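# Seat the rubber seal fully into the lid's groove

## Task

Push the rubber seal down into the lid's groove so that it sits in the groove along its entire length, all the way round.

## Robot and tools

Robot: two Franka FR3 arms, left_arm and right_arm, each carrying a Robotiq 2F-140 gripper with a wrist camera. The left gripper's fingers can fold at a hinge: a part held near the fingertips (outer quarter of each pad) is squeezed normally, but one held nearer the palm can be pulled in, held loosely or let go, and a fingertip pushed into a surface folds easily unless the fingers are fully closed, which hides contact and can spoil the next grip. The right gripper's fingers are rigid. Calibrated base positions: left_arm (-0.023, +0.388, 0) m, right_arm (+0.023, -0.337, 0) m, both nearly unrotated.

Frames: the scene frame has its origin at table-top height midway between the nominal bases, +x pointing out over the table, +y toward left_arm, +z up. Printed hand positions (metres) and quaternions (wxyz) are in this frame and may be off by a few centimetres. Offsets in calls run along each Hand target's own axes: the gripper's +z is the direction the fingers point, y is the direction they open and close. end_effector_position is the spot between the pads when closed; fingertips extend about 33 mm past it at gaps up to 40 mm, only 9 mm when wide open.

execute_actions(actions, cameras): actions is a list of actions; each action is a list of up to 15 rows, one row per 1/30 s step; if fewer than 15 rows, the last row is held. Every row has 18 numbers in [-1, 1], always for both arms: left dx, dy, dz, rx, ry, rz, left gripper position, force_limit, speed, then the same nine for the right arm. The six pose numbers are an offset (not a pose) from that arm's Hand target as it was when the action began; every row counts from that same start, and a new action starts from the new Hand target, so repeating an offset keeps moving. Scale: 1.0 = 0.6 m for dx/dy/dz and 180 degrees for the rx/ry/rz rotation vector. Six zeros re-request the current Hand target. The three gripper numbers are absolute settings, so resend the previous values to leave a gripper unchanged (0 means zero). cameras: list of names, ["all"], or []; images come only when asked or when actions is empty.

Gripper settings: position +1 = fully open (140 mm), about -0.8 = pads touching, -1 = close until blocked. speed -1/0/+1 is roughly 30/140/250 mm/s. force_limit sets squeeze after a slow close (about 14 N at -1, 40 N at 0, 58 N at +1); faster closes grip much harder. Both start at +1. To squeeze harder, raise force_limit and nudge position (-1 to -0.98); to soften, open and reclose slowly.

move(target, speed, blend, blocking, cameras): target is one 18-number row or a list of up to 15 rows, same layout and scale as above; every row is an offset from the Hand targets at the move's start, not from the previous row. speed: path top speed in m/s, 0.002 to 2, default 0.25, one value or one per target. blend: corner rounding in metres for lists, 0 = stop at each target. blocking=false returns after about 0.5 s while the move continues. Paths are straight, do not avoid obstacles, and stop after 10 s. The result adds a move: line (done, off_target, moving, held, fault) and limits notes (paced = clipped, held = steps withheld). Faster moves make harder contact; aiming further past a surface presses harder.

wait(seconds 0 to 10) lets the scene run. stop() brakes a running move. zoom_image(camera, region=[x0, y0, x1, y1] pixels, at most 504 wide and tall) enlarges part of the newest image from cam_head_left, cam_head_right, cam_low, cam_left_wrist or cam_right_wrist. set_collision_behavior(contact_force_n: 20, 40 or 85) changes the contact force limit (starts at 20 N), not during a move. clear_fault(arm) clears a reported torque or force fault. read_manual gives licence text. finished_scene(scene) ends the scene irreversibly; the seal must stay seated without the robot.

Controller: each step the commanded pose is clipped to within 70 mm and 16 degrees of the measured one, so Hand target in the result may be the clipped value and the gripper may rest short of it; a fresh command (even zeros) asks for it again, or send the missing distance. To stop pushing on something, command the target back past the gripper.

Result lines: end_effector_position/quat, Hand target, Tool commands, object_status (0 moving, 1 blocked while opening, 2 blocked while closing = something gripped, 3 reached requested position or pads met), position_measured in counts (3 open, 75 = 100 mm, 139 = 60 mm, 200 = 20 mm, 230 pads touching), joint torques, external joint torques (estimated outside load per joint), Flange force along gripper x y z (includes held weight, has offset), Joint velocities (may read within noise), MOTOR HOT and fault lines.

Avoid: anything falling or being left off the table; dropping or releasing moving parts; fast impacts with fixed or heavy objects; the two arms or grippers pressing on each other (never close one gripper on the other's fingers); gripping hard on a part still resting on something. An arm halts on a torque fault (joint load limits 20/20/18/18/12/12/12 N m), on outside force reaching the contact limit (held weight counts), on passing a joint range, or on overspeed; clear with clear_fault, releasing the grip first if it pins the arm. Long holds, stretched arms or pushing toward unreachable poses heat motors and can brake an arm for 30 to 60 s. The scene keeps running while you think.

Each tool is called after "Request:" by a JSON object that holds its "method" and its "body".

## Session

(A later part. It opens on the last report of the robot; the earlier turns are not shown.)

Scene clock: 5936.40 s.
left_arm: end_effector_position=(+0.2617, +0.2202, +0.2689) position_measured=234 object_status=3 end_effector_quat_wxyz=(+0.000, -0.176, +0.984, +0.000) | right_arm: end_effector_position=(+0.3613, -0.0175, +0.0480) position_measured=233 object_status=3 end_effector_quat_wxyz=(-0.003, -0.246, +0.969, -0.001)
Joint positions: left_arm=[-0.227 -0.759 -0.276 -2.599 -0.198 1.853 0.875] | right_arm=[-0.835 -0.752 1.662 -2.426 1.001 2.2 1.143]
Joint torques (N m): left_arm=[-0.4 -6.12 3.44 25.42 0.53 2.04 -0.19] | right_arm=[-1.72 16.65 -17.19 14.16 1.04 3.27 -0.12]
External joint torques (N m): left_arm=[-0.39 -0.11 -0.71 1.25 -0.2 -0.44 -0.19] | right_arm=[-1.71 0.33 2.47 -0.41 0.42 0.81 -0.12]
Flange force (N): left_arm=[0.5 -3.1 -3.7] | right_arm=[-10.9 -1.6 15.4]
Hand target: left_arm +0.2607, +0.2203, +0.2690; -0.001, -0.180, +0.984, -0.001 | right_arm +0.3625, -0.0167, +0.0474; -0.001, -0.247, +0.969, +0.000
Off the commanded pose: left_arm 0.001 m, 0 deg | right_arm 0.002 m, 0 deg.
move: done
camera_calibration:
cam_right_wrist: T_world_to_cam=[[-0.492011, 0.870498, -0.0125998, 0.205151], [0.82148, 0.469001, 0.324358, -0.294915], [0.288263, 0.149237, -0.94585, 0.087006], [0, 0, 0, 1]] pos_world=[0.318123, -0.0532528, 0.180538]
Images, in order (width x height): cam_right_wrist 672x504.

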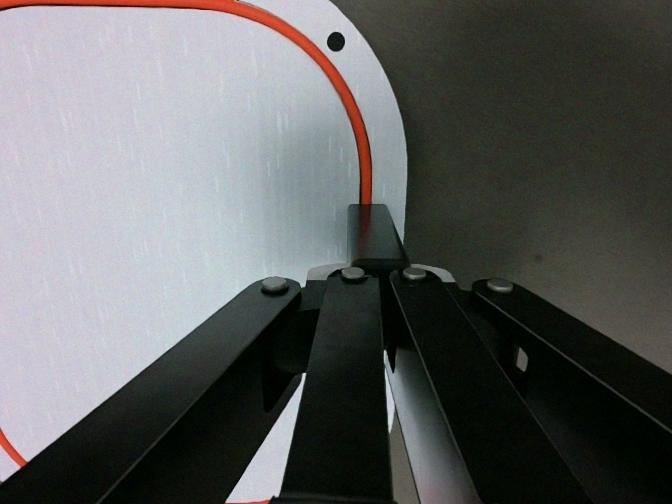

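Request:
{"method": "move", "body": {"target": [[0,0,0,0,0,0,-1,-1,0, 0,0,-0.0162,0,0,0,-1,-1,0],[0,0,0,0,0,0,-1,-1,0, -0.0925,-0.0108,-0.0095,0,0,0,-1,-1,0],[0,0,0,0,0,0,-1,-1,0, -0.0925,-0.0108,0.0005,0,0,0,-1,-1,0]], "speed": [0.05,0.08,0.007], "cameras": ["cam_right_wrist"]}}

Scene clock: 5949.37 s.
left_arm: end_effector_position=(+0.2617, +0.2202, +0.2689) position_measured=234 object_status=3 end_effector_quat_wxyz=(+0.000, -0.176, +0.984, +0.000) | right_arm: end_effector_position=(+0.4133, +0.0037, +0.0480) position_measured=233 object_status=3 end_effector_quat_wxyz=(-0.002, -0.245, +0.969, +0.000)
Joint positions: left_arm=[-0.227 -0.759 -0.276 -2.599 -0.198 1.853 0.875] | right_arm=[-1.06 -0.777 1.785 -2.253 0.979 2.167 1.141]
Joint torques (N m): left_arm=[-0.38 -6.14 3.41 25.45 0.54 2.03 -0.19] | right_arm=[-1.54 22.06 -18.66 14.56 0.82 3.16 -0.17]
External joint torques (N m): left_arm=[-0.38 -0.17 -0.72 1.32 -0.19 -0.44 -0.19] | right_arm=[-1.56 -0.17 2.53 -0.49 0.18 0.69 -0.17]
Flange force (N): left_arm=[0.5 -3.1 -3.9] | right_arm=[-8.5 -1.8 11.9]
Hand target: left_arm +0.2607, +0.2203, +0.2690; -0.001, -0.180, +0.984, -0.001 | right_arm +0.4144, +0.0042, +0.0471; -0.001, -0.247, +0.969, +0.000
Off the commanded pose: left_arm 0.001 m, 0 deg | right_arm 0.001 m, 0 deg.
move: done
camera_calibration:
cam_right_wrist: T_world_to_cam=[[-0.489897, 0.871707, -0.0113067, 0.21133], [0.822606, 0.466519, 0.325084, -0.34804], [0.288652, 0.149957, -0.945618, 0.0686355], [0, 0, 0, 1]] pos_world=[0.370018, -0.0321424, 0.180435]
Images, in order (width x height): cam_right_wrist 672x504.

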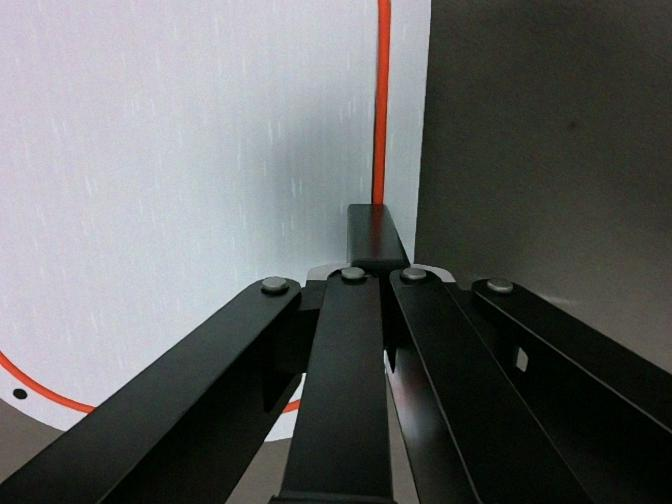

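Request:
{"method": "move", "body": {"target": [[0,0,0,0,0,0,-1,-1,0, 0,0,-0.025,0,0,0,-1,-1,0],[0,0,0,0,0,0,-1,-1,0, 0.1149,-0.1304,-0.0882,0,0,0,-1,-1,0]], "speed": [0.06,0.12], "blend": [0.005,0], "cameras": ["cam_right_wrist"]}}

Request:
{"method": "zoom_image", "body": {"camera": "cam_right_wrist", "region": [100, 20, 600, 270]}}

Scene clock: 5965.60 s.
left_arm: end_effector_position=(+0.2617, +0.2202, +0.2689) position_measured=234 object_status=3 end_effector_quat_wxyz=(+0.000, -0.176, +0.984, +0.000) | right_arm: end_effector_position=(+0.3922, -0.0967, +0.1005) position_measured=233 object_status=3 end_effector_quat_wxyz=(+0.001, -0.243, +0.970, +0.001)
Joint positions: left_arm=[-0.227 -0.759 -0.276 -2.599 -0.198 1.853 0.875] | right_arm=[-0.78 -0.713 1.398 -2.502 0.873 2.141 1.031]
Joint velocities: left_arm=[within noise] | right_arm=[0 -0.001 -0.001 -0.001 0.001 0 -0.007]
Joint torques (N m): left_arm=[-0.42 -6.14 3.41 25.4 0.52 2.03 -0.23] | right_arm=[-0.19 10.2 -17.71 16.14 0.25 2.54 -0.22]
External joint torques (N m): left_arm=[-0.45 -0.12 -0.77 1.22 -0.2 -0.45 -0.23] | right_arm=[-0.18 0.94 0.22 -0.74 -0.41 0.04 -0.22]
Flange force (N): left_arm=[0.8 -3.2 -3.6] | right_arm=[-0.4 -1.8 2.1]
Hand target: left_arm +0.2607, +0.2203, +0.2690; -0.001, -0.180, +0.984, -0.001 | right_arm +0.3913, -0.0975, +0.1001; -0.001, -0.247, +0.969, +0.000
Off the commanded pose: left_arm 0.001 m, 0 deg | right_arm 0.001 m, 0 deg.
move: done
camera_calibration:
cam_right_wrist: T_world_to_cam=[[-0.485646, 0.874084, -0.0111996, 0.28763], [0.823138, 0.461578, 0.330741, -0.302142], [0.294265, 0.151404, -0.943655, 0.137192], [0, 0, 0, 1]] pos_world=[0.34802, -0.132722, 0.232614]
Images, in order (width x height): cam_right_wrist 672x504.

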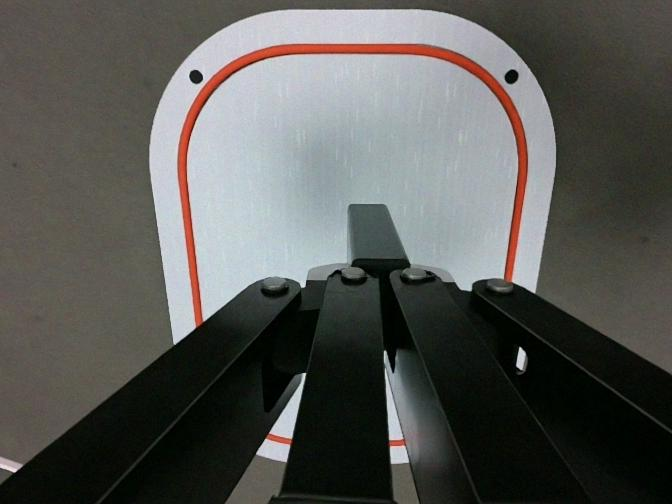

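Scaled by 1.008 from the camera's 672x504 image, which has a finer 960x720 frame.

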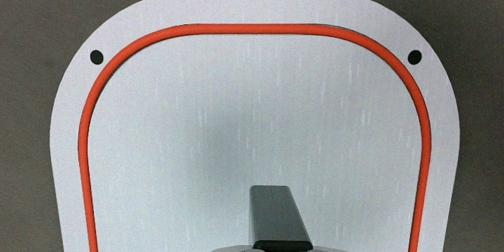

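Request:
{"method": "zoom_image", "body": {"camera": "cam_right_wrist", "region": [160, 20, 340, 180]}}

Request:
{"method": "zoom_image", "body": {"camera": "cam_right_wrist", "region": [380, 20, 560, 180]}}

Request:
{"method": "zoom_image", "body": {"camera": "cam_right_wrist", "region": [270, 20, 450, 120]}}

Scaled by 2.800 from the camera's 672x504 image, which has a finer 960x720 frame.

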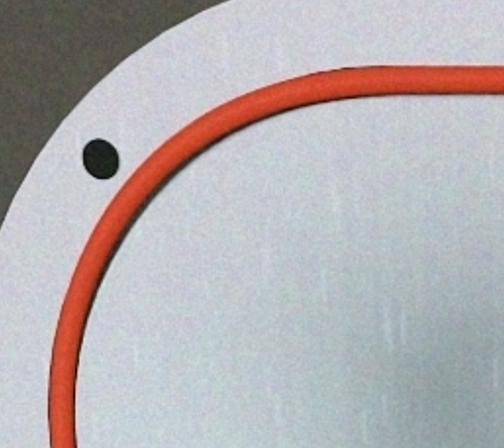

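Scaled by 2.800 from the camera's 672x504 image, which has a finer 960x720 frame.

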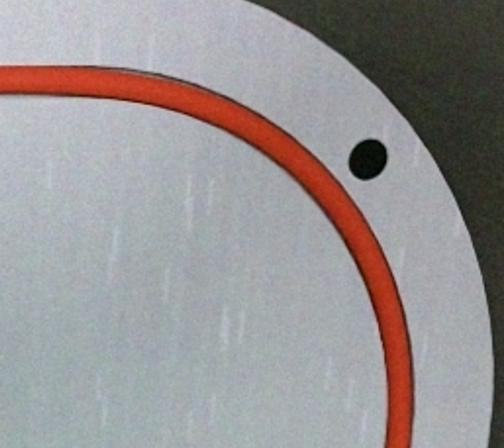

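Scaled by 2.800 from the camera's 672x504 image, which has a finer 960x720 frame.

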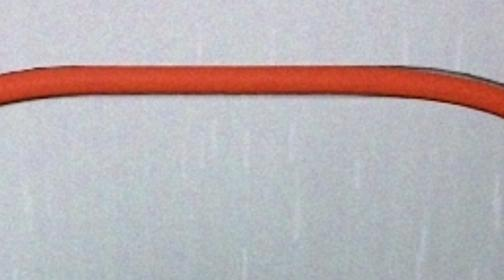

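Request:
{"method": "move", "body": {"target": [[0,0,0,0,0,0,-1,-1,0, 0.1085,0.082,0.071,0,0,-0.3667,-1,-1,0],[0,0,0,0,0,0,-1,-1,0, 0.1085,0.082,0.0777,0,0,-0.3667,-1,-1,0],[0,0,0,0,0,0,-1,-1,0, 0.1085,0.082,0.0877,0,0,-0.3667,-1,-1,0],[0,0,0,0,0,0,-1,-1,0, 0.1128,0.0837,0.0877,0,0,-0.3667,-1,-1,0]], "speed": [0.12,0.03,0.007,0.005], "cameras": ["cam_right_wrist"]}}

Request:
{"method": "zoom_image", "body": {"camera": "cam_right_wrist", "region": [230, 0, 450, 280]}}

Scene clock: 6015.37 s.
left_arm: end_effector_position=(+0.2617, +0.2202, +0.2689) position_measured=234 object_status=3 end_effector_quat_wxyz=(+0.000, -0.176, +0.984, +0.000) | right_arm: end_effector_position=(+0.3103, -0.0844, +0.0493) position_measured=233 object_status=3 end_effector_quat_wxyz=(-0.002, +0.735, -0.678, +0.001)
Joint positions: left_arm=[-0.227 -0.759 -0.276 -2.599 -0.198 1.853 0.875] | right_arm=[-0.326 -0.376 1.199 -2.747 0.618 2.515 0.205]
Joint torques (N m): left_arm=[-0.35 -6.13 3.41 25.43 0.55 2.02 -0.2] | right_arm=[-0.18 -1.35 -7.02 14.8 0.45 2.43 -0.02]
External joint torques (N m): left_arm=[-0.32 -0.06 -0.69 1.24 -0.18 -0.46 -0.2] | right_arm=[-0.14 1.21 1.2 -2.85 0 -0.16 -0.02]
Flange force (N): left_arm=[0.3 -3.2 -3.7] | right_arm=[-0.2 -0.5 11.2]
Hand target: left_arm +0.2607, +0.2203, +0.2690; -0.001, -0.180, +0.984, -0.001 | right_arm +0.3078, -0.0858, +0.0475; +0.001, +0.735, -0.678, +0.000
Off the commanded pose: left_arm 0.001 m, 0 deg | right_arm 0.003 m, 0 deg.
move: done
camera_calibration:
cam_right_wrist: T_world_to_cam=[[-0.995242, -0.096146, -0.0158142, 0.313049], [-0.0959697, 0.939179, 0.329747, 0.102125], [-0.0168515, 0.329696, -0.943937, 0.222731], [0, 0, 0, 1]] pos_world=[0.325114, -0.139249, 0.181519]
Images, in order (width x height): cam_right_wrist 672x504.

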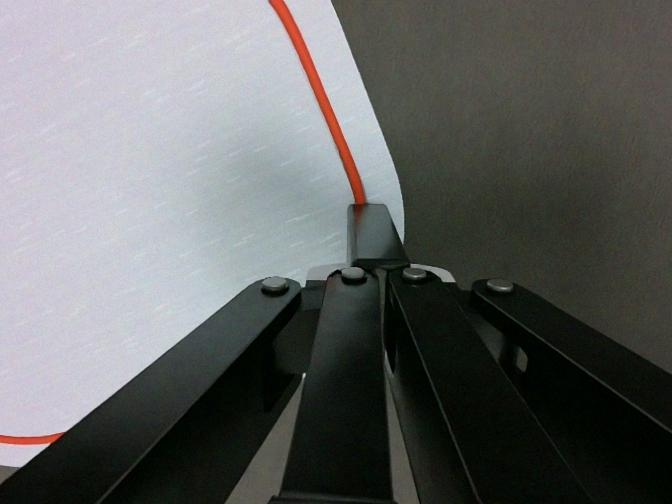

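Scaled by 1.800 from the camera's 672x504 image, which has a finer 960x720 frame.

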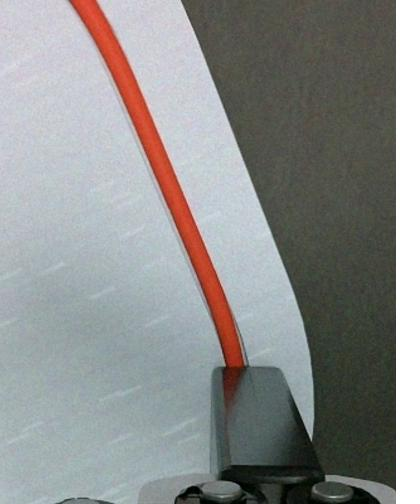

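Request:
{"method": "move", "body": {"target": [[0,0,0,0,0,0,-1,-1,0, 0,0,-0.0165,0,0,0,-1,-1,0]], "speed": [0.05], "cameras": ["cam_right_wrist"]}}

Request:
{"method": "zoom_image", "body": {"camera": "cam_right_wrist", "region": [230, 0, 450, 280]}}

Scene clock: 6031.73 s.
left_arm: end_effector_position=(+0.2617, +0.2202, +0.2689) position_measured=234 object_status=3 end_effector_quat_wxyz=(+0.000, -0.176, +0.984, +0.000) | right_arm: end_effector_position=(+0.3084, -0.0860, +0.0572) position_measured=233 object_status=3 end_effector_quat_wxyz=(+0.000, +0.733, -0.680, +0.000)
Joint positions: left_arm=[-0.227 -0.759 -0.276 -2.599 -0.198 1.853 0.875] | right_arm=[-0.282 -0.404 1.15 -2.748 0.621 2.478 0.204]
Joint velocities: left_arm=[within noise] | right_arm=[0.001 0.001 -0.001 0 -0.001 -0.004 0.001]
Joint torques (N m): left_arm=[-0.36 -6.12 3.48 25.42 0.53 2.03 -0.22] | right_arm=[-0.56 -3.15 -8.36 17.74 0.33 2.38 -0.11]
External joint torques (N m): left_arm=[-0.36 -0.2 -0.63 1.34 -0.2 -0.44 -0.22] | right_arm=[-0.57 -0.1 0.2 -0.22 -0.12 -0.2 -0.11]
Flange force (N): left_arm=[0.5 -3.0 -4.0] | right_arm=[-0.6 -2.4 1.4]
Hand target: left_arm +0.2607, +0.2203, +0.2690; -0.001, -0.180, +0.984, -0.001 | right_arm +0.3078, -0.0857, +0.0574; +0.001, +0.735, -0.678, +0.000
Off the commanded pose: left_arm 0.001 m, 0 deg | right_arm 0.001 m, 0 deg.
move: done
camera_calibration:
cam_right_wrist: T_world_to_cam=[[-0.995657, -0.0922833, -0.0123219, 0.311333], [-0.0911864, 0.939878, 0.32911, 0.0994406], [-0.0187903, 0.328804, -0.944211, 0.23121], [0, 0, 0, 1]] pos_world=[0.323393, -0.140754, 0.18942]
Images, in order (width x height): cam_right_wrist 672x504.

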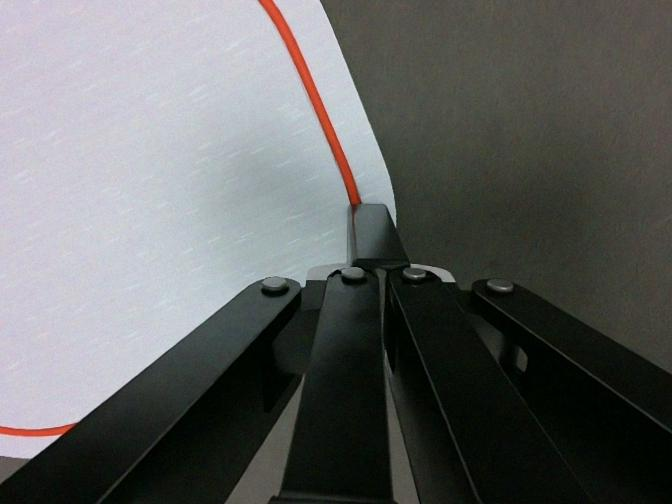

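Scaled by 1.800 from the camera's 672x504 image, which has a finer 960x720 frame.

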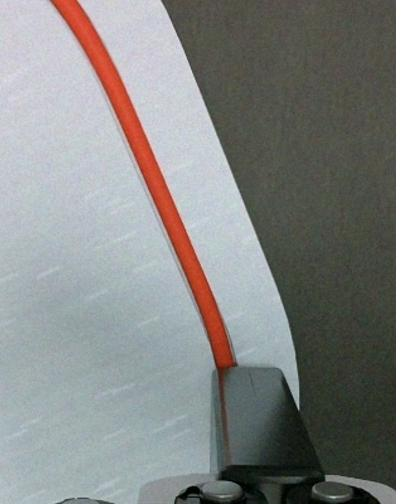

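Request:
{"method": "move", "body": {"target": [[0,0,0,0,0,0,-1,-1,0, 0.0124,-0.004,0,0,0,-0.0389,-1,-1,0],[0,0,0,0,0,0,-1,-1,0, 0.0124,-0.004,0.0082,0,0,-0.0389,-1,-1,0]], "speed": [0.05,0.02]}}

Request:
{"method": "execute_actions", "body": {"actions": [[[0,0,0,0,0,0,-1,-1,0, 0,0,0.00067,0,0,0,-1,-1,0]],[[0,0,0,0,0,0,-1,-1,0, 0,0,0.00067,0,0,0,-1,-1,0]],[[0,0,0,0,0,0,-1,-1,0, 0,0,0.00067,0,0,0,-1,-1,0]],[[0,0,0,0,0,0,-1,-1,0, 0,0,0.00067,0,0,0,-1,-1,0]],[[0,0,0,0,0,0,-1,-1,0, 0,0,0.00067,0,0,0,-1,-1,0]]]}}

Request:
{"method": "execute_actions", "body": {"actions": [[[0,0,0,0,0,0,-1,-1,0, 0,0,0.00067,0,0,0,-1,-1,0]],[[0,0,0,0,0,0,-1,-1,0, 0,0,0.00067,0,0,0,-1,-1,0]],[[0,0,0,0,0,0,-1,-1,0, 0,0,0.00067,0,0,0,-1,-1,0]],[[0,0,0,0,0,0,-1,-1,0, 0,0,0.00067,0,0,0,-1,-1,0]],[[0,0,0,0,0,0,-1,-1,0, 0,0,0.00067,0,0,0,-1,-1,0]]]}}

Scene clock: 6050.20 s.
left_arm: end_effector_position=(+0.2617, +0.2202, +0.2689) position_measured=234 object_status=3 end_effector_quat_wxyz=(+0.000, -0.176, +0.984, +0.000) | right_arm: end_effector_position=(+0.3105, -0.0921, +0.0531) position_measured=233 object_status=3 end_effector_quat_wxyz=(+0.000, +0.773, -0.635, -0.001)
Joint positions: left_arm=[-0.227 -0.759 -0.276 -2.599 -0.198 1.853 0.875] | right_arm=[-0.261 -0.365 1.109 -2.761 0.577 2.51 0.099]
Joint velocities: left_arm=[within noise] | right_arm=[0 -0.001 0.001 0 0 0.004 0.001]
Joint torques (N m): left_arm=[-0.38 -6.15 3.42 25.37 0.53 2.03 -0.23] | right_arm=[-0.78 -3.86 -6.39 17.36 0.07 2.87 -0.15]
External joint torques (N m): left_arm=[-0.4 -0.11 -0.74 1.18 -0.2 -0.45 -0.23] | right_arm=[-0.77 0.65 1.21 -0.67 -0.37 0.28 -0.15]
Flange force (N): left_arm=[0.7 -3.1 -3.5] | right_arm=[-3.1 -8.0 11.3]
Hand target: left_arm +0.2607, +0.2203, +0.2690; -0.001, -0.180, +0.984, -0.001 | right_arm +0.3108, -0.0930, +0.0525; +0.001, +0.775, -0.632, +0.000
Off the commanded pose: left_arm 0.001 m, 0 deg | right_arm 0.001 m, 0 deg.
move: done

Scene clock: 6052.90 s.
left_arm: end_effector_position=(+0.2617, +0.2202, +0.2689) position_measured=234 object_status=3 end_effector_quat_wxyz=(+0.000, -0.176, +0.984, +0.000) | right_arm: end_effector_position=(+0.3108, -0.0920, +0.0512) position_measured=233 object_status=3 end_effector_quat_wxyz=(+0.000, +0.773, -0.634, -0.001)
Joint positions: left_arm=[-0.227 -0.759 -0.276 -2.599 -0.198 1.853 0.875] | right_arm=[-0.27 -0.359 1.119 -2.762 0.576 2.519 0.099]
Joint torques (N m): left_arm=[-0.37 -6.14 3.44 25.4 0.53 2.03 -0.21] | right_arm=[-0.9 -3.86 -6.43 17.2 0.11 2.82 -0.11]
External joint torques (N m): left_arm=[-0.41 -0.28 -0.71 1.35 -0.2 -0.43 -0.21] | right_arm=[-0.86 0.54 1.11 -0.69 -0.33 0.24 -0.11]
External joint torques at the end of the 1st action: left_arm=[-0.39 -0.22 -0.71 1.27 -0.2 -0.45 -0.21] | right_arm=[-1.08 0.64 1.13 -0.75 -0.37 0.22 -0.16]
External joint torques at the end of the 2nd action: left_arm=[-0.43 -0.25 -0.69 1.38 -0.2 -0.44 -0.22] | right_arm=[-0.86 0.61 0.93 -0.7 -0.36 0.24 -0.17]
External joint torques at the end of the 3rd action: left_arm=[-0.35 -0.08 -0.7 1.25 -0.2 -0.46 -0.21] | right_arm=[-0.95 0.6 1.19 -0.7 -0.34 0.29 -0.15]
External joint torques at the end of the 4th action: left_arm=[-0.4 -0.33 -0.66 1.38 -0.2 -0.44 -0.23] | right_arm=[-1.17 0.6 1.19 -0.79 -0.33 0.23 -0.13]
Flange force (N): left_arm=[0.8 -2.9 -3.9] | right_arm=[-2.9 -7.8 10.9]
Flange force at the end of the 1st action (N): left_arm=[0.8 -2.9 -3.8] | right_arm=[-2.9 -9.0 11.7]
Flange force at the end of the 2nd action (N): left_arm=[0.8 -3.0 -4.0] | right_arm=[-2.3 -7.6 10.3]
Flange force at the end of the 3rd action (N): left_arm=[0.4 -3.2 -3.7] | right_arm=[-3.1 -8.6 11.7]
Flange force at the end of the 4th action (N): left_arm=[0.9 -2.8 -4.1] | right_arm=[-3.2 -9.3 12.3]
Hand target: left_arm +0.2607, +0.2203, +0.2690; -0.001, -0.180, +0.984, -0.001 | right_arm +0.3108, -0.0930, +0.0505; +0.001, +0.775, -0.632, +0.000
Off the commanded pose: left_arm 0.001 m, 0 deg | right_arm 0.001 m, 0 deg.

Scene clock: 6055.60 s.
left_arm: end_effector_position=(+0.2617, +0.2202, +0.2689) position_measured=234 object_status=3 end_effector_quat_wxyz=(+0.000, -0.176, +0.984, +0.000) | right_arm: end_effector_position=(+0.3113, -0.0919, +0.0495) position_measured=233 object_status=3 end_effector_quat_wxyz=(-0.001, +0.773, -0.634, +0.000)
Joint positions: left_arm=[-0.227 -0.759 -0.276 -2.599 -0.198 1.853 0.875] | right_arm=[-0.279 -0.353 1.13 -2.762 0.575 2.528 0.099]
Joint torques (N m): left_arm=[-0.38 -6.14 3.39 25.45 0.53 2.03 -0.18] | right_arm=[-1.09 -3.38 -6.13 16.6 0.13 2.73 -0.09]
External joint torques (N m): left_arm=[-0.28 -0.13 -0.63 1.27 -0.19 -0.45 -0.18] | right_arm=[-1.14 0.97 1.24 -1.29 -0.3 0.14 -0.09]
External joint torques at the end of the 1st action: left_arm=[-0.42 -0.25 -0.77 1.33 -0.2 -0.45 -0.18] | right_arm=[-1.15 0.57 1.29 -0.77 -0.31 0.24 -0.16]
External joint torques at the end of the 2nd action: left_arm=[-0.4 -0.19 -0.74 1.23 -0.2 -0.44 -0.23] | right_arm=[-1.12 0.59 0.85 -0.79 -0.31 0.23 -0.11]
External joint torques at the end of the 3rd action: left_arm=[-0.35 -0.22 -0.62 1.3 -0.18 -0.44 -0.24] | right_arm=[-0.97 0.62 1.11 -0.68 -0.29 0.25 -0.13]
External joint torques at the end of the 4th action: left_arm=[-0.4 -0.09 -0.72 1.29 -0.19 -0.45 -0.2] | right_arm=[-0.91 0.59 0.84 -0.75 -0.28 0.23 -0.11]
Flange force (N): left_arm=[0.3 -2.9 -3.8] | right_arm=[-3.1 -9.3 14.2]
Flange force at the end of the 1st action (N): left_arm=[0.8 -3.0 -3.9] | right_arm=[-3.3 -9.4 12.6]
Flange force at the end of the 2nd action (N): left_arm=[0.8 -3.0 -3.6] | right_arm=[-2.4 -8.3 11.1]
Flange force at the end of the 3rd action (N): left_arm=[0.6 -2.9 -3.9] | right_arm=[-3.0 -8.5 11.7]
Flange force at the end of the 4th action (N): left_arm=[0.4 -3.3 -3.8] | right_arm=[-2.2 -7.4 10.4]
Hand target: left_arm +0.2607, +0.2203, +0.2690; -0.001, -0.180, +0.984, -0.001 | right_arm +0.3108, -0.0930, +0.0485; +0.001, +0.775, -0.632, +0.000
Off the commanded pose: left_arm 0.001 m, 0 deg | right_arm 0.002 m, 0 deg.

Request:
{"method": "move", "body": {"target": [[0,0,0,0,0,0,-1,-1,0, 0,0,-0.0358,0,0,0,-1,-1,0],[0,0,0,0,0,0,-1,-1,0, 0.1331,-0.0431,-0.0358,0,0,-0.1778,-1,-1,0],[0,0,0,0,0,0,-1,-1,0, 0.1331,-0.0431,-0.0083,0,0,-0.1778,-1,-1,0],[0,0,0,0,0,0,-1,-1,0, 0.1331,-0.0431,0.0012,0,0,-0.1778,-1,-1,0]], "speed": [0.06,0.12,0.04,0.007], "blend": [0.004,0.004,0,0], "cameras": ["cam_right_wrist"]}}

Request:
{"method": "zoom_image", "body": {"camera": "cam_right_wrist", "region": [180, 0, 450, 280]}}

Scene clock: 6078.23 s.
left_arm: end_effector_position=(+0.2617, +0.2202, +0.2689) position_measured=234 object_status=3 end_effector_quat_wxyz=(+0.000, -0.176, +0.984, +0.000) | right_arm: end_effector_position=(+0.3530, -0.1643, +0.0496) position_measured=233 object_status=3 end_effector_quat_wxyz=(-0.001, +0.919, -0.394, +0.000)
Joint positions: left_arm=[-0.227 -0.759 -0.276 -2.599 -0.198 1.853 0.875] | right_arm=[-0.12 -0.245 0.708 -2.802 0.309 2.595 -0.498]
Joint velocities: left_arm=[within noise] | right_arm=[-0.003 0 0.002 0.001 0 0.003 0.001]
Joint torques (N m): left_arm=[-0.41 -6.13 3.41 25.42 0.53 2.02 -0.22] | right_arm=[-2 -11.34 -3.01 16.47 -0.2 3.04 0.13]
External joint torques (N m): left_arm=[-0.39 -0.19 -0.68 1.34 -0.2 -0.44 -0.22] | right_arm=[-1.97 1.97 0.74 -2.08 -0.61 0.39 0.13]
Flange force (N): left_arm=[0.6 -3.1 -3.9] | right_arm=[4.6 -7.3 15.5]
Hand target: left_arm +0.2607, +0.2203, +0.2690; -0.001, -0.180, +0.984, -0.001 | right_arm +0.3521, -0.1660, +0.0478; +0.000, +0.919, -0.394, +0.000
Off the commanded pose: left_arm 0.001 m, 0 deg | right_arm 0.003 m, 0 deg.
move: done
camera_calibration:
cam_right_wrist: T_world_to_cam=[[-0.711902, -0.702136, -0.0141538, 0.14816], [-0.666358, 0.66899, 0.329272, 0.338105], [-0.221725, 0.243841, -0.944129, 0.308275], [0, 0, 0, 1]] pos_world=[0.399127, -0.19733, 0.18182]
Images, in order (width x height): cam_right_wrist 672x504.

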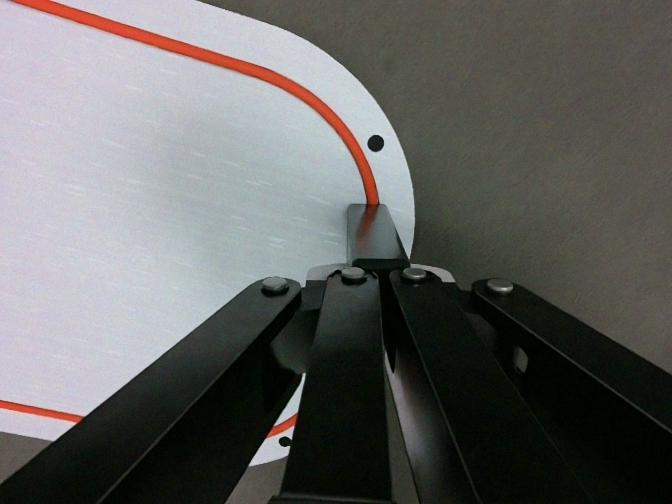

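Scaled by 1.800 from the camera's 672x504 image, which has a finer 960x720 frame.

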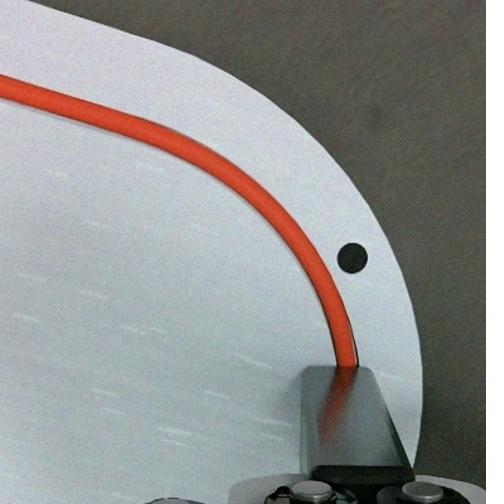

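Request:
{"method": "move", "body": {"target": [[0,0,0,0,0,0,-1,-1,0, 0,0,-0.0162,0,0,0,-1,-1,0],[0,0,0,0,0,0,-1,-1,0, 0.0266,-0.0016,-0.0095,0,0,-0.0833,-1,-1,0],[0,0,0,0,0,0,-1,-1,0, 0.0266,-0.0016,0,0,0,-0.0833,-1,-1,0],[0,0,0,0,0,0,-1,-1,0, 0.0266,-0.0016,-0.0162,0,0,-0.0833,-1,-1,0],[0,0,0,0,0,0,-1,-1,0, 0.0541,-0.0141,-0.0095,0,0,-0.1778,-1,-1,0],[0,0,0,0,0,0,-1,-1,0, 0.0541,-0.0141,0,0,0,-0.1778,-1,-1,0]], "speed": [0.05,0.06,0.007,0.05,0.07,0.007], "cameras": ["cam_right_wrist"]}}

Request:
{"method": "zoom_image", "body": {"camera": "cam_right_wrist", "region": [180, 0, 450, 280]}}

Scene clock: 6101.07 s.
left_arm: end_effector_position=(+0.2617, +0.2202, +0.2689) position_measured=234 object_status=3 end_effector_quat_wxyz=(+0.000, -0.176, +0.984, +0.000) | right_arm: end_effector_position=(+0.3809, -0.1830, +0.0498) position_measured=233 object_status=3 end_effector_quat_wxyz=(+0.000, +0.992, -0.127, +0.000)
Joint positions: left_arm=[-0.227 -0.759 -0.276 -2.599 -0.198 1.853 0.875] | right_arm=[-0.024 -0.163 0.502 -2.753 0.153 2.605 -1.019]
Joint velocities: left_arm=[within noise] | right_arm=[0.001 0.001 0.001 0 -0.002 0.004 0]
Joint torques (N m): left_arm=[-0.35 -6.19 3.43 25.43 0.53 2.04 -0.21] | right_arm=[-1.24 -15.4 -1.33 17.3 -0.08 3.24 0.03]
External joint torques (N m): left_arm=[-0.37 -0.2 -0.71 1.25 -0.2 -0.45 -0.21] | right_arm=[-1.18 2.69 0.71 -1.51 -0.51 0.57 0.02]
Flange force (N): left_arm=[0.8 -2.9 -3.7] | right_arm=[5.8 -3.3 14.0]
Hand target: left_arm +0.2607, +0.2203, +0.2690; -0.001, -0.180, +0.984, -0.001 | right_arm +0.3806, -0.1837, +0.0477; +0.000, +0.992, -0.126, -0.001
Off the commanded pose: left_arm 0.001 m, 0 deg | right_arm 0.002 m, 0 deg.
move: done
camera_calibration:
cam_right_wrist: T_world_to_cam=[[-0.234953, -0.971933, -0.011962, -0.0762401], [-0.918631, 0.218012, 0.329526, 0.382689], [-0.31767, 0.0884119, -0.944071, 0.327239], [0, 0, 0, 1]] pos_world=[0.437591, -0.186463, 0.181918]
Images, in order (width x height): cam_right_wrist 672x504.

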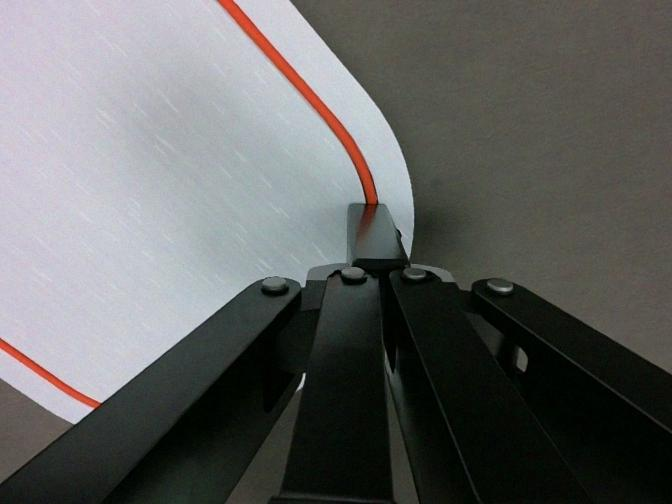

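Scaled by 1.800 from the camera's 672x504 image, which has a finer 960x720 frame.

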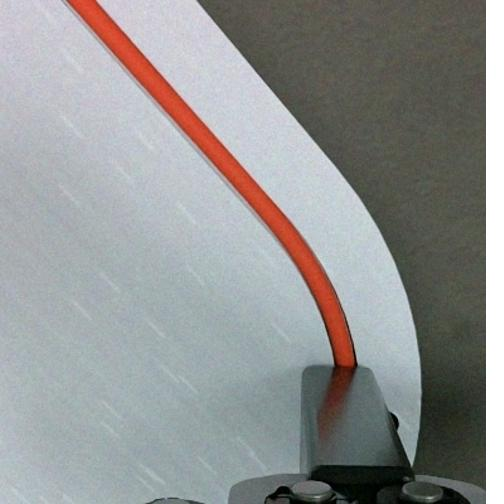

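Request:
{"method": "move", "body": {"target": [[0,0,0,0,0,0,-1,-1,0, 0,0,-0.03,0,0,0,-1,-1,0],[0,0,0,0,0,0,-1,-1,0, 0.0912,-0.2461,-0.0872,0,0,-0.2389,-1,-1,0]], "speed": [0.06,0.12], "blend": [0.005,0], "cameras": ["cam_right_wrist"]}}

Request:
{"method": "zoom_image", "body": {"camera": "cam_right_wrist", "region": [150, 20, 350, 180]}}

Request:
{"method": "zoom_image", "body": {"camera": "cam_right_wrist", "region": [350, 20, 550, 180]}}

Scene clock: 6113.67 s.
left_arm: end_effector_position=(+0.2617, +0.2202, +0.2689) position_measured=234 object_status=3 end_effector_quat_wxyz=(+0.000, -0.176, +0.984, +0.000) | right_arm: end_effector_position=(+0.4705, -0.0537, +0.1004) position_measured=233 object_status=3 end_effector_quat_wxyz=(-0.001, +0.970, +0.243, +0.000)
Joint positions: left_arm=[-0.227 -0.759 -0.276 -2.599 -0.198 1.853 0.875] | right_arm=[0.058 0.126 0.552 -2.268 -0.093 2.374 -1.431]
Joint velocities: left_arm=[within noise] | right_arm=[0 0 -0.001 0.001 0 0 -0.006]
Joint torques (N m): left_arm=[-0.39 -6.15 3.47 25.4 0.53 2.01 -0.22] | right_arm=[-0.62 -28.73 3.01 22.16 0.19 2.47 -0.19]
External joint torques (N m): left_arm=[-0.37 -0.1 -0.68 1.18 -0.19 -0.47 -0.22] | right_arm=[-0.64 0.03 0.84 0.34 -0.42 -0.19 -0.19]
Flange force (N): left_arm=[0.6 -3.0 -3.6] | right_arm=[1.4 0.3 -0.6]
Hand target: left_arm +0.2607, +0.2203, +0.2690; -0.001, -0.180, +0.984, -0.001 | right_arm +0.4704, -0.0543, +0.0999; +0.000, +0.969, +0.247, -0.001
Off the commanded pose: left_arm 0.001 m, 0 deg | right_arm 0.001 m, 1 deg.
move: done
camera_calibration:
cam_right_wrist: T_world_to_cam=[[0.48559, -0.874083, -0.0134409, -0.262633], [-0.823529, -0.462555, 0.328395, 0.338976], [-0.293261, -0.148396, -0.944445, 0.36791], [0, 0, 0, 1]] pos_world=[0.514582, -0.0181713, 0.232623]
Images, in order (width x height): cam_right_wrist 672x504.

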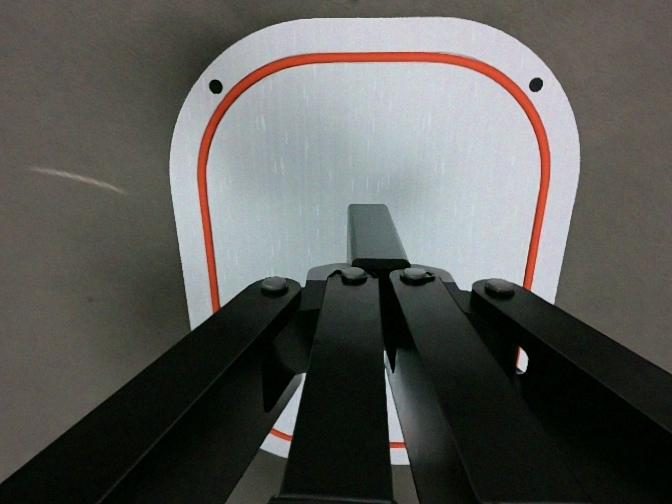

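Scaled by 2.520 from the camera's 672x504 image, which has a finer 960x720 frame.

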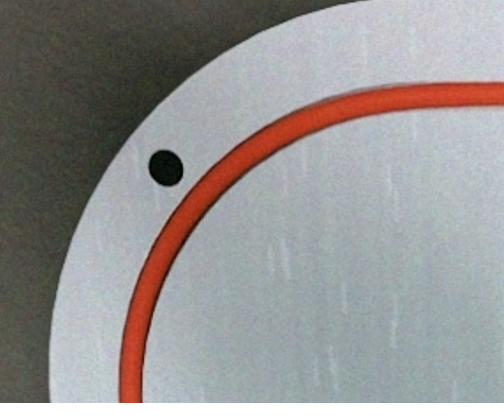

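Scaled by 2.520 from the camera's 672x504 image, which has a finer 960x720 frame.

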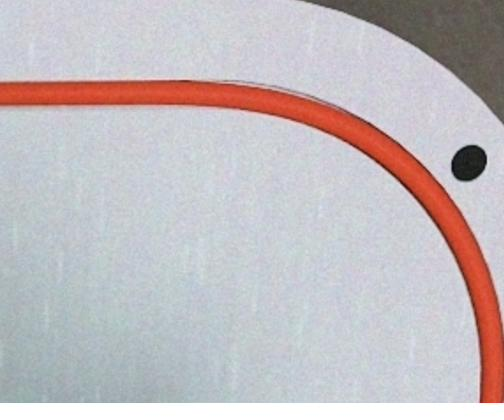

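Request:
{"method": "move", "body": {"target": [0,0,0,0,0,0,-1,-1,0, -0.0658,0.0658,-0.01,0,0,0.5,-1,-1,0], "speed": 0.12, "cameras": ["cam_right_wrist"]}}

Request:
{"method": "zoom_image", "body": {"camera": "cam_right_wrist", "region": [60, 20, 360, 280]}}

Request:
{"method": "zoom_image", "body": {"camera": "cam_right_wrist", "region": [360, 20, 660, 280]}}

Scene clock: 6130.60 s.
left_arm: end_effector_position=(+0.2617, +0.2202, +0.2689) position_measured=234 object_status=3 end_effector_quat_wxyz=(+0.000, -0.176, +0.984, +0.000) | right_arm: end_effector_position=(+0.4543, -0.1073, +0.1058) position_measured=233 object_status=3 end_effector_quat_wxyz=(+0.001, +0.861, -0.508, -0.001)
Joint positions: left_arm=[-0.227 -0.759 -0.276 -2.599 -0.198 1.853 0.875] | right_arm=[0.091 -0.01 0.441 -2.402 0.008 2.39 -0.021]
Joint velocities: left_arm=[within noise] | right_arm=[0 0.001 -0.001 -0.001 0.001 0 0.006]
Joint torques (N m): left_arm=[-0.4 -6.16 3.44 25.41 0.53 2.02 -0.21] | right_arm=[-0.59 -26.89 0.41 21.22 0.37 2.74 0.27]
External joint torques (N m): left_arm=[-0.38 -0.16 -0.69 1.17 -0.19 -0.47 -0.21] | right_arm=[-0.61 -0.91 0.52 -0.38 -0.14 0.16 0.27]
Flange force (N): left_arm=[0.8 -2.8 -3.6] | right_arm=[-0.5 3.4 -0.7]
Hand target: left_arm +0.2607, +0.2203, +0.2690; -0.001, -0.180, +0.984, -0.001 | right_arm +0.4547, -0.1079, +0.1059; +0.001, +0.860, -0.511, +0.000
Off the commanded pose: left_arm 0.001 m, 0 deg | right_arm 0.001 m, 0 deg.
move: done
camera_calibration:
cam_right_wrist: T_world_to_cam=[[-0.867019, -0.498187, -0.00939807, 0.352928], [-0.472835, 0.816654, 0.330913, 0.276703], [-0.157181, 0.291351, -0.943615, 0.34565], [0, 0, 0, 1]] pos_world=[0.491159, -0.150852, 0.237912]
Images, in order (width x height): cam_right_wrist 672x504.

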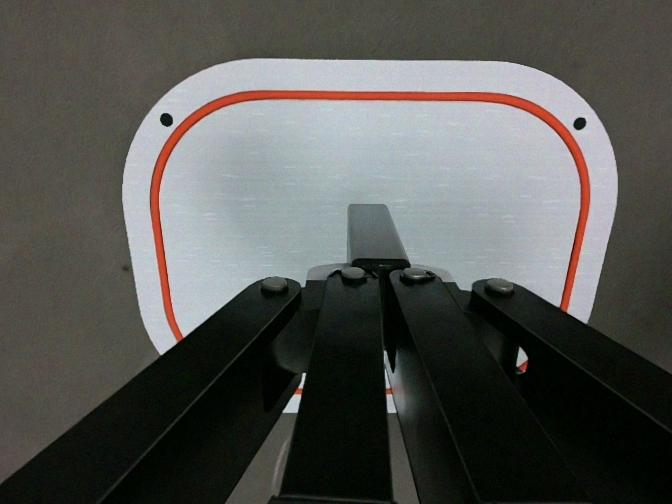

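Scaled by 1.680 from the camera's 672x504 image, which has a finer 960x720 frame.

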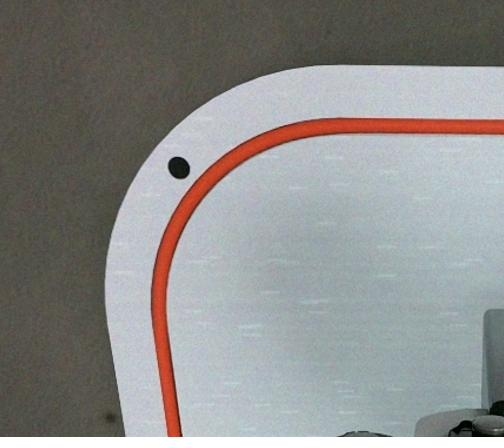

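Scaled by 1.680 from the camera's 672x504 image, which has a finer 960x720 frame.

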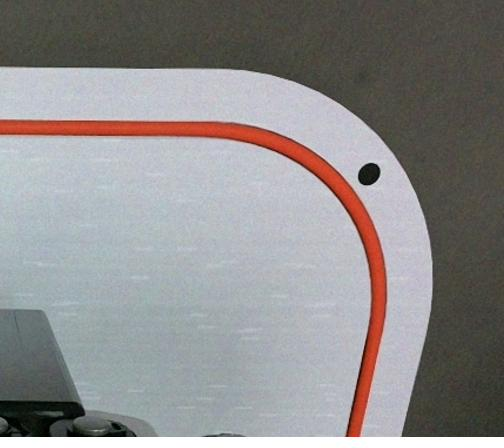

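Request:
{"method": "move", "body": {"target": [[0,0,0,0,0,0,-1,-1,0, 0,0,-0.08,0,0,0,-1,-1,0],[0,0,0,0,0,0,-1,-1,0, 0.3617,0.1076,-0.19,0,0,-0.5306,-1,-1,0]], "speed": [0.12,0.25], "blend": [0.02,0], "cameras": ["cam_head_left","cam_head_right","cam_high","cam_low","cam_left_wrist"]}}

Request:
{"method": "zoom_image", "body": {"camera": "cam_high", "region": [200, 215, 340, 335]}}

Request:
{"method": "zoom_image", "body": {"camera": "cam_low", "region": [405, 230, 550, 300]}}

Request:
{"method": "zoom_image", "body": {"camera": "cam_head_left", "region": [265, 280, 380, 380]}}

Scene clock: 6147.23 s.
left_arm: end_effector_position=(+0.2617, +0.2202, +0.2689) position_measured=234 object_status=3 end_effector_quat_wxyz=(+0.000, -0.176, +0.984, +0.000) | right_arm: end_effector_position=(+0.5023, -0.3302, +0.2205) position_measured=233 object_status=3 end_effector_quat_wxyz=(+0.002, +0.957, +0.291, +0.000)
Joint positions: left_arm=[-0.227 -0.759 -0.276 -2.599 -0.198 1.853 0.875] | right_arm=[0.299 -0.21 -0.229 -2.298 -0.058 2.094 -2.099]
Joint velocities: left_arm=[within noise] | right_arm=[0.001 -0.001 0 -0.001 0.002 0 -0.005]
Joint torques (N m): left_arm=[-0.38 -6.16 3.43 25.39 0.53 2.04 -0.22] | right_arm=[-0.23 -24.04 1.5 24.7 0.94 2.47 -0.15]
External joint torques (N m): left_arm=[-0.37 -0.18 -0.68 1.27 -0.19 -0.43 -0.22] | right_arm=[-0.23 0.13 0.29 0.48 0.14 -0.16 -0.15]
Flange force (N): left_arm=[0.6 -3.0 -3.7] | right_arm=[1.6 1.2 -1.1]
Hand target: left_arm +0.2607, +0.2203, +0.2690; -0.001, -0.180, +0.984, -0.001 | right_arm +0.5019, -0.3293, +0.2200; +0.000, +0.956, +0.293, -0.001
Off the commanded pose: left_arm 0.001 m, 0 deg | right_arm 0.001 m, 0 deg.
move: done
camera_calibration:
cam_left_wrist: T_world_to_cam=[[-0.32872, 0.944402, 0.00687048, -0.115138], [0.887818, 0.306527, 0.34325, -0.390449], [0.32206, 0.118933, -0.939219, 0.28686], [0, 0, 0, 1]] pos_world=[0.216413, 0.194303, 0.404237]
Images, in order (width x height): cam_head_left 672x504, cam_head_right 672x504, cam_high 672x504, cam_low 672x504, cam_left_wrist 672x504.

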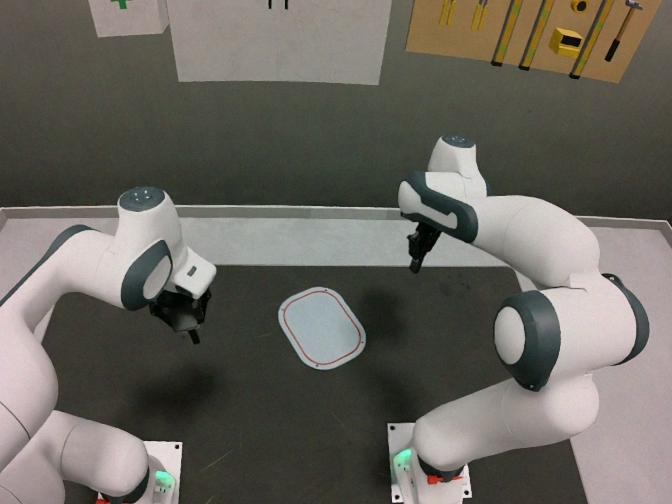

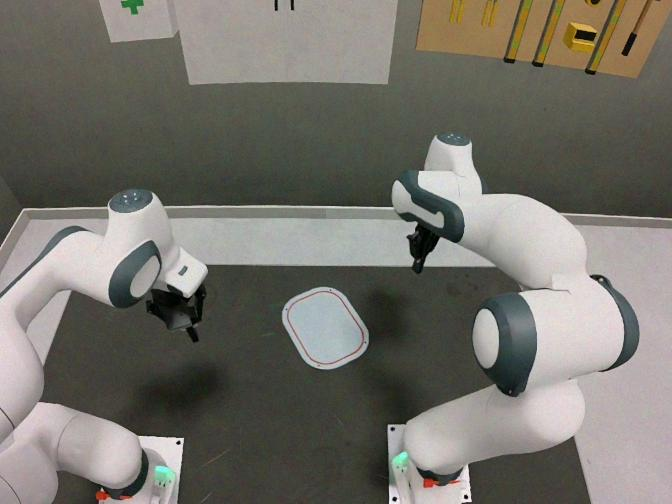

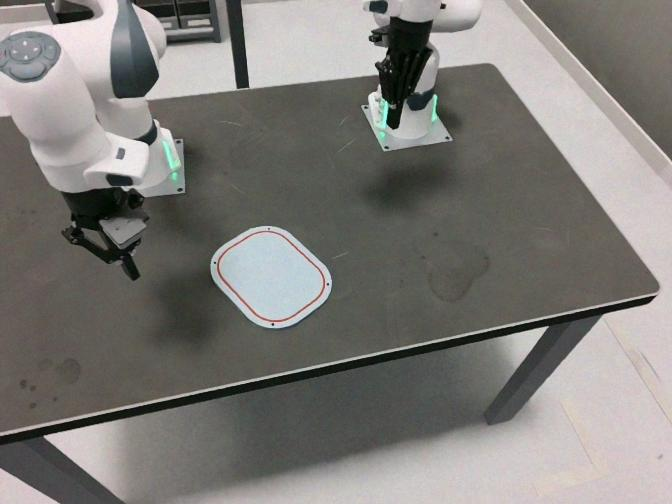

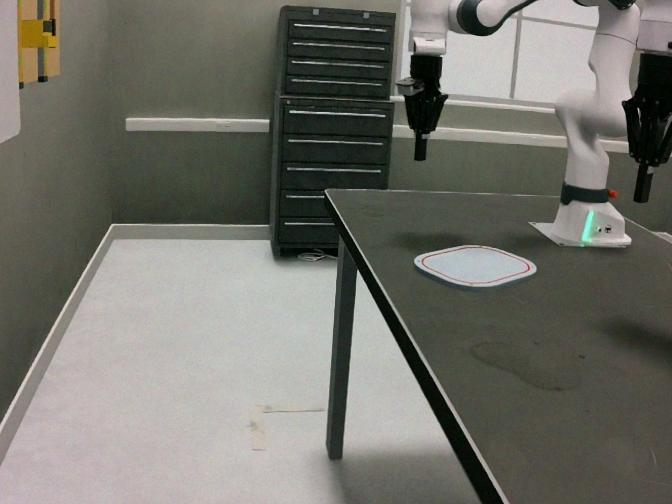

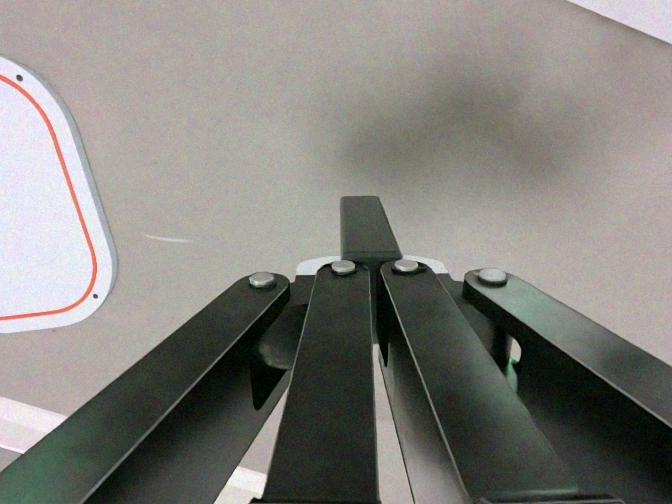

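Scaled by 3.600 from the camera's 672x504 image, which has a finer 960x720 frame.

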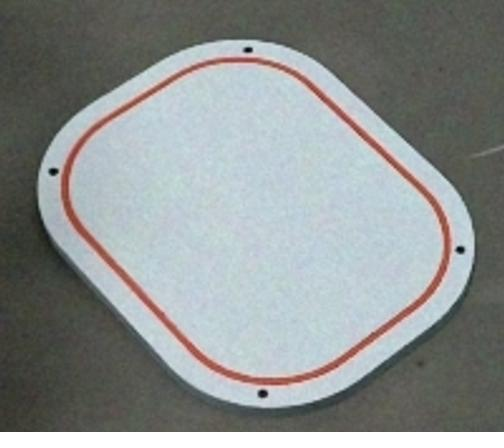

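Scaled by 3.476 from the camera's 672x504 image, which has a finer 960x720 frame.

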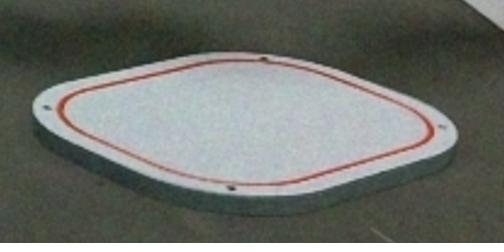

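Scaled by 4.383 from the camera's 672x504 image, which has a finer 960x720 frame.

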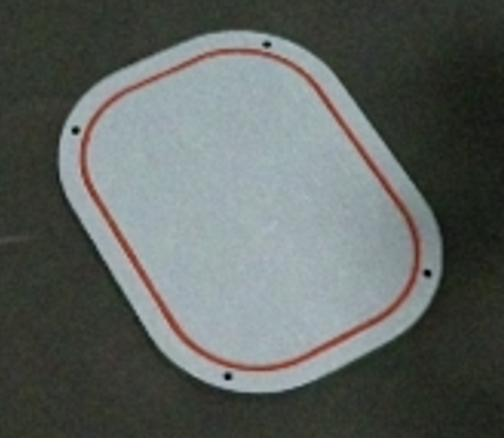

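Request:
{"method": "zoom_image", "body": {"camera": "cam_high", "region": [290, 245, 340, 325]}}

Request:
{"method": "zoom_image", "body": {"camera": "cam_high", "region": [205, 225, 290, 290]}}

Request:
{"method": "zoom_image", "body": {"camera": "cam_low", "region": [405, 240, 480, 290]}}

Request:
{"method": "zoom_image", "body": {"camera": "cam_low", "region": [470, 240, 545, 290]}}

Scaled by 6.300 from the camera's 672x504 image, which has a finer 960x720 frame.

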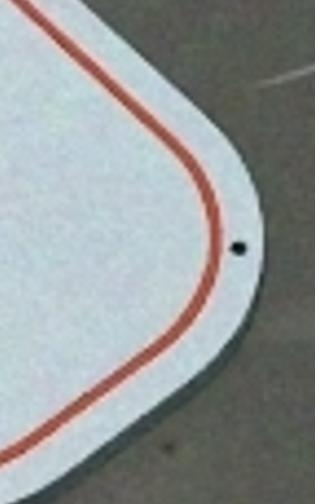

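Scaled by 5.929 from the camera's 672x504 image, which has a finer 960x720 frame.

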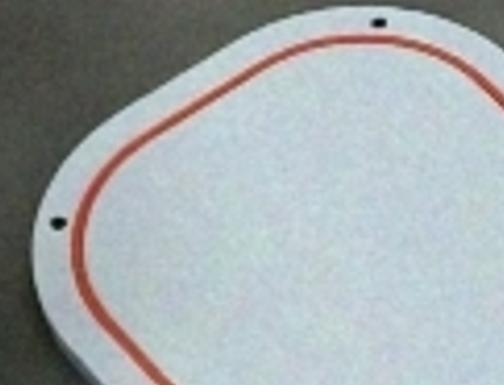

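Scaled by 6.720 from the camera's 672x504 image, which has a finer 960x720 frame.

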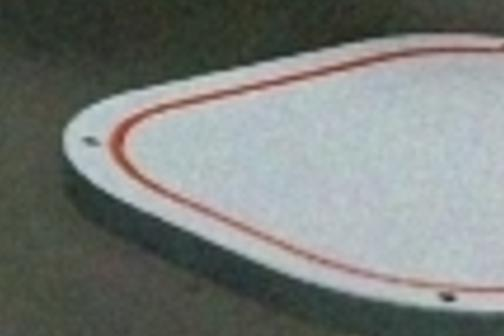

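Scaled by 6.720 from the camera's 672x504 image, which has a finer 960x720 frame.

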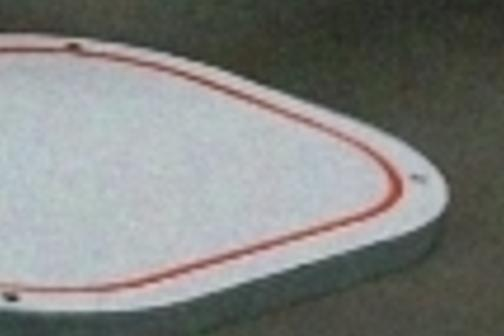

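Request:
{"method": "finished_scene", "body": {"scene": 1}}

The scene is finished: the task was done.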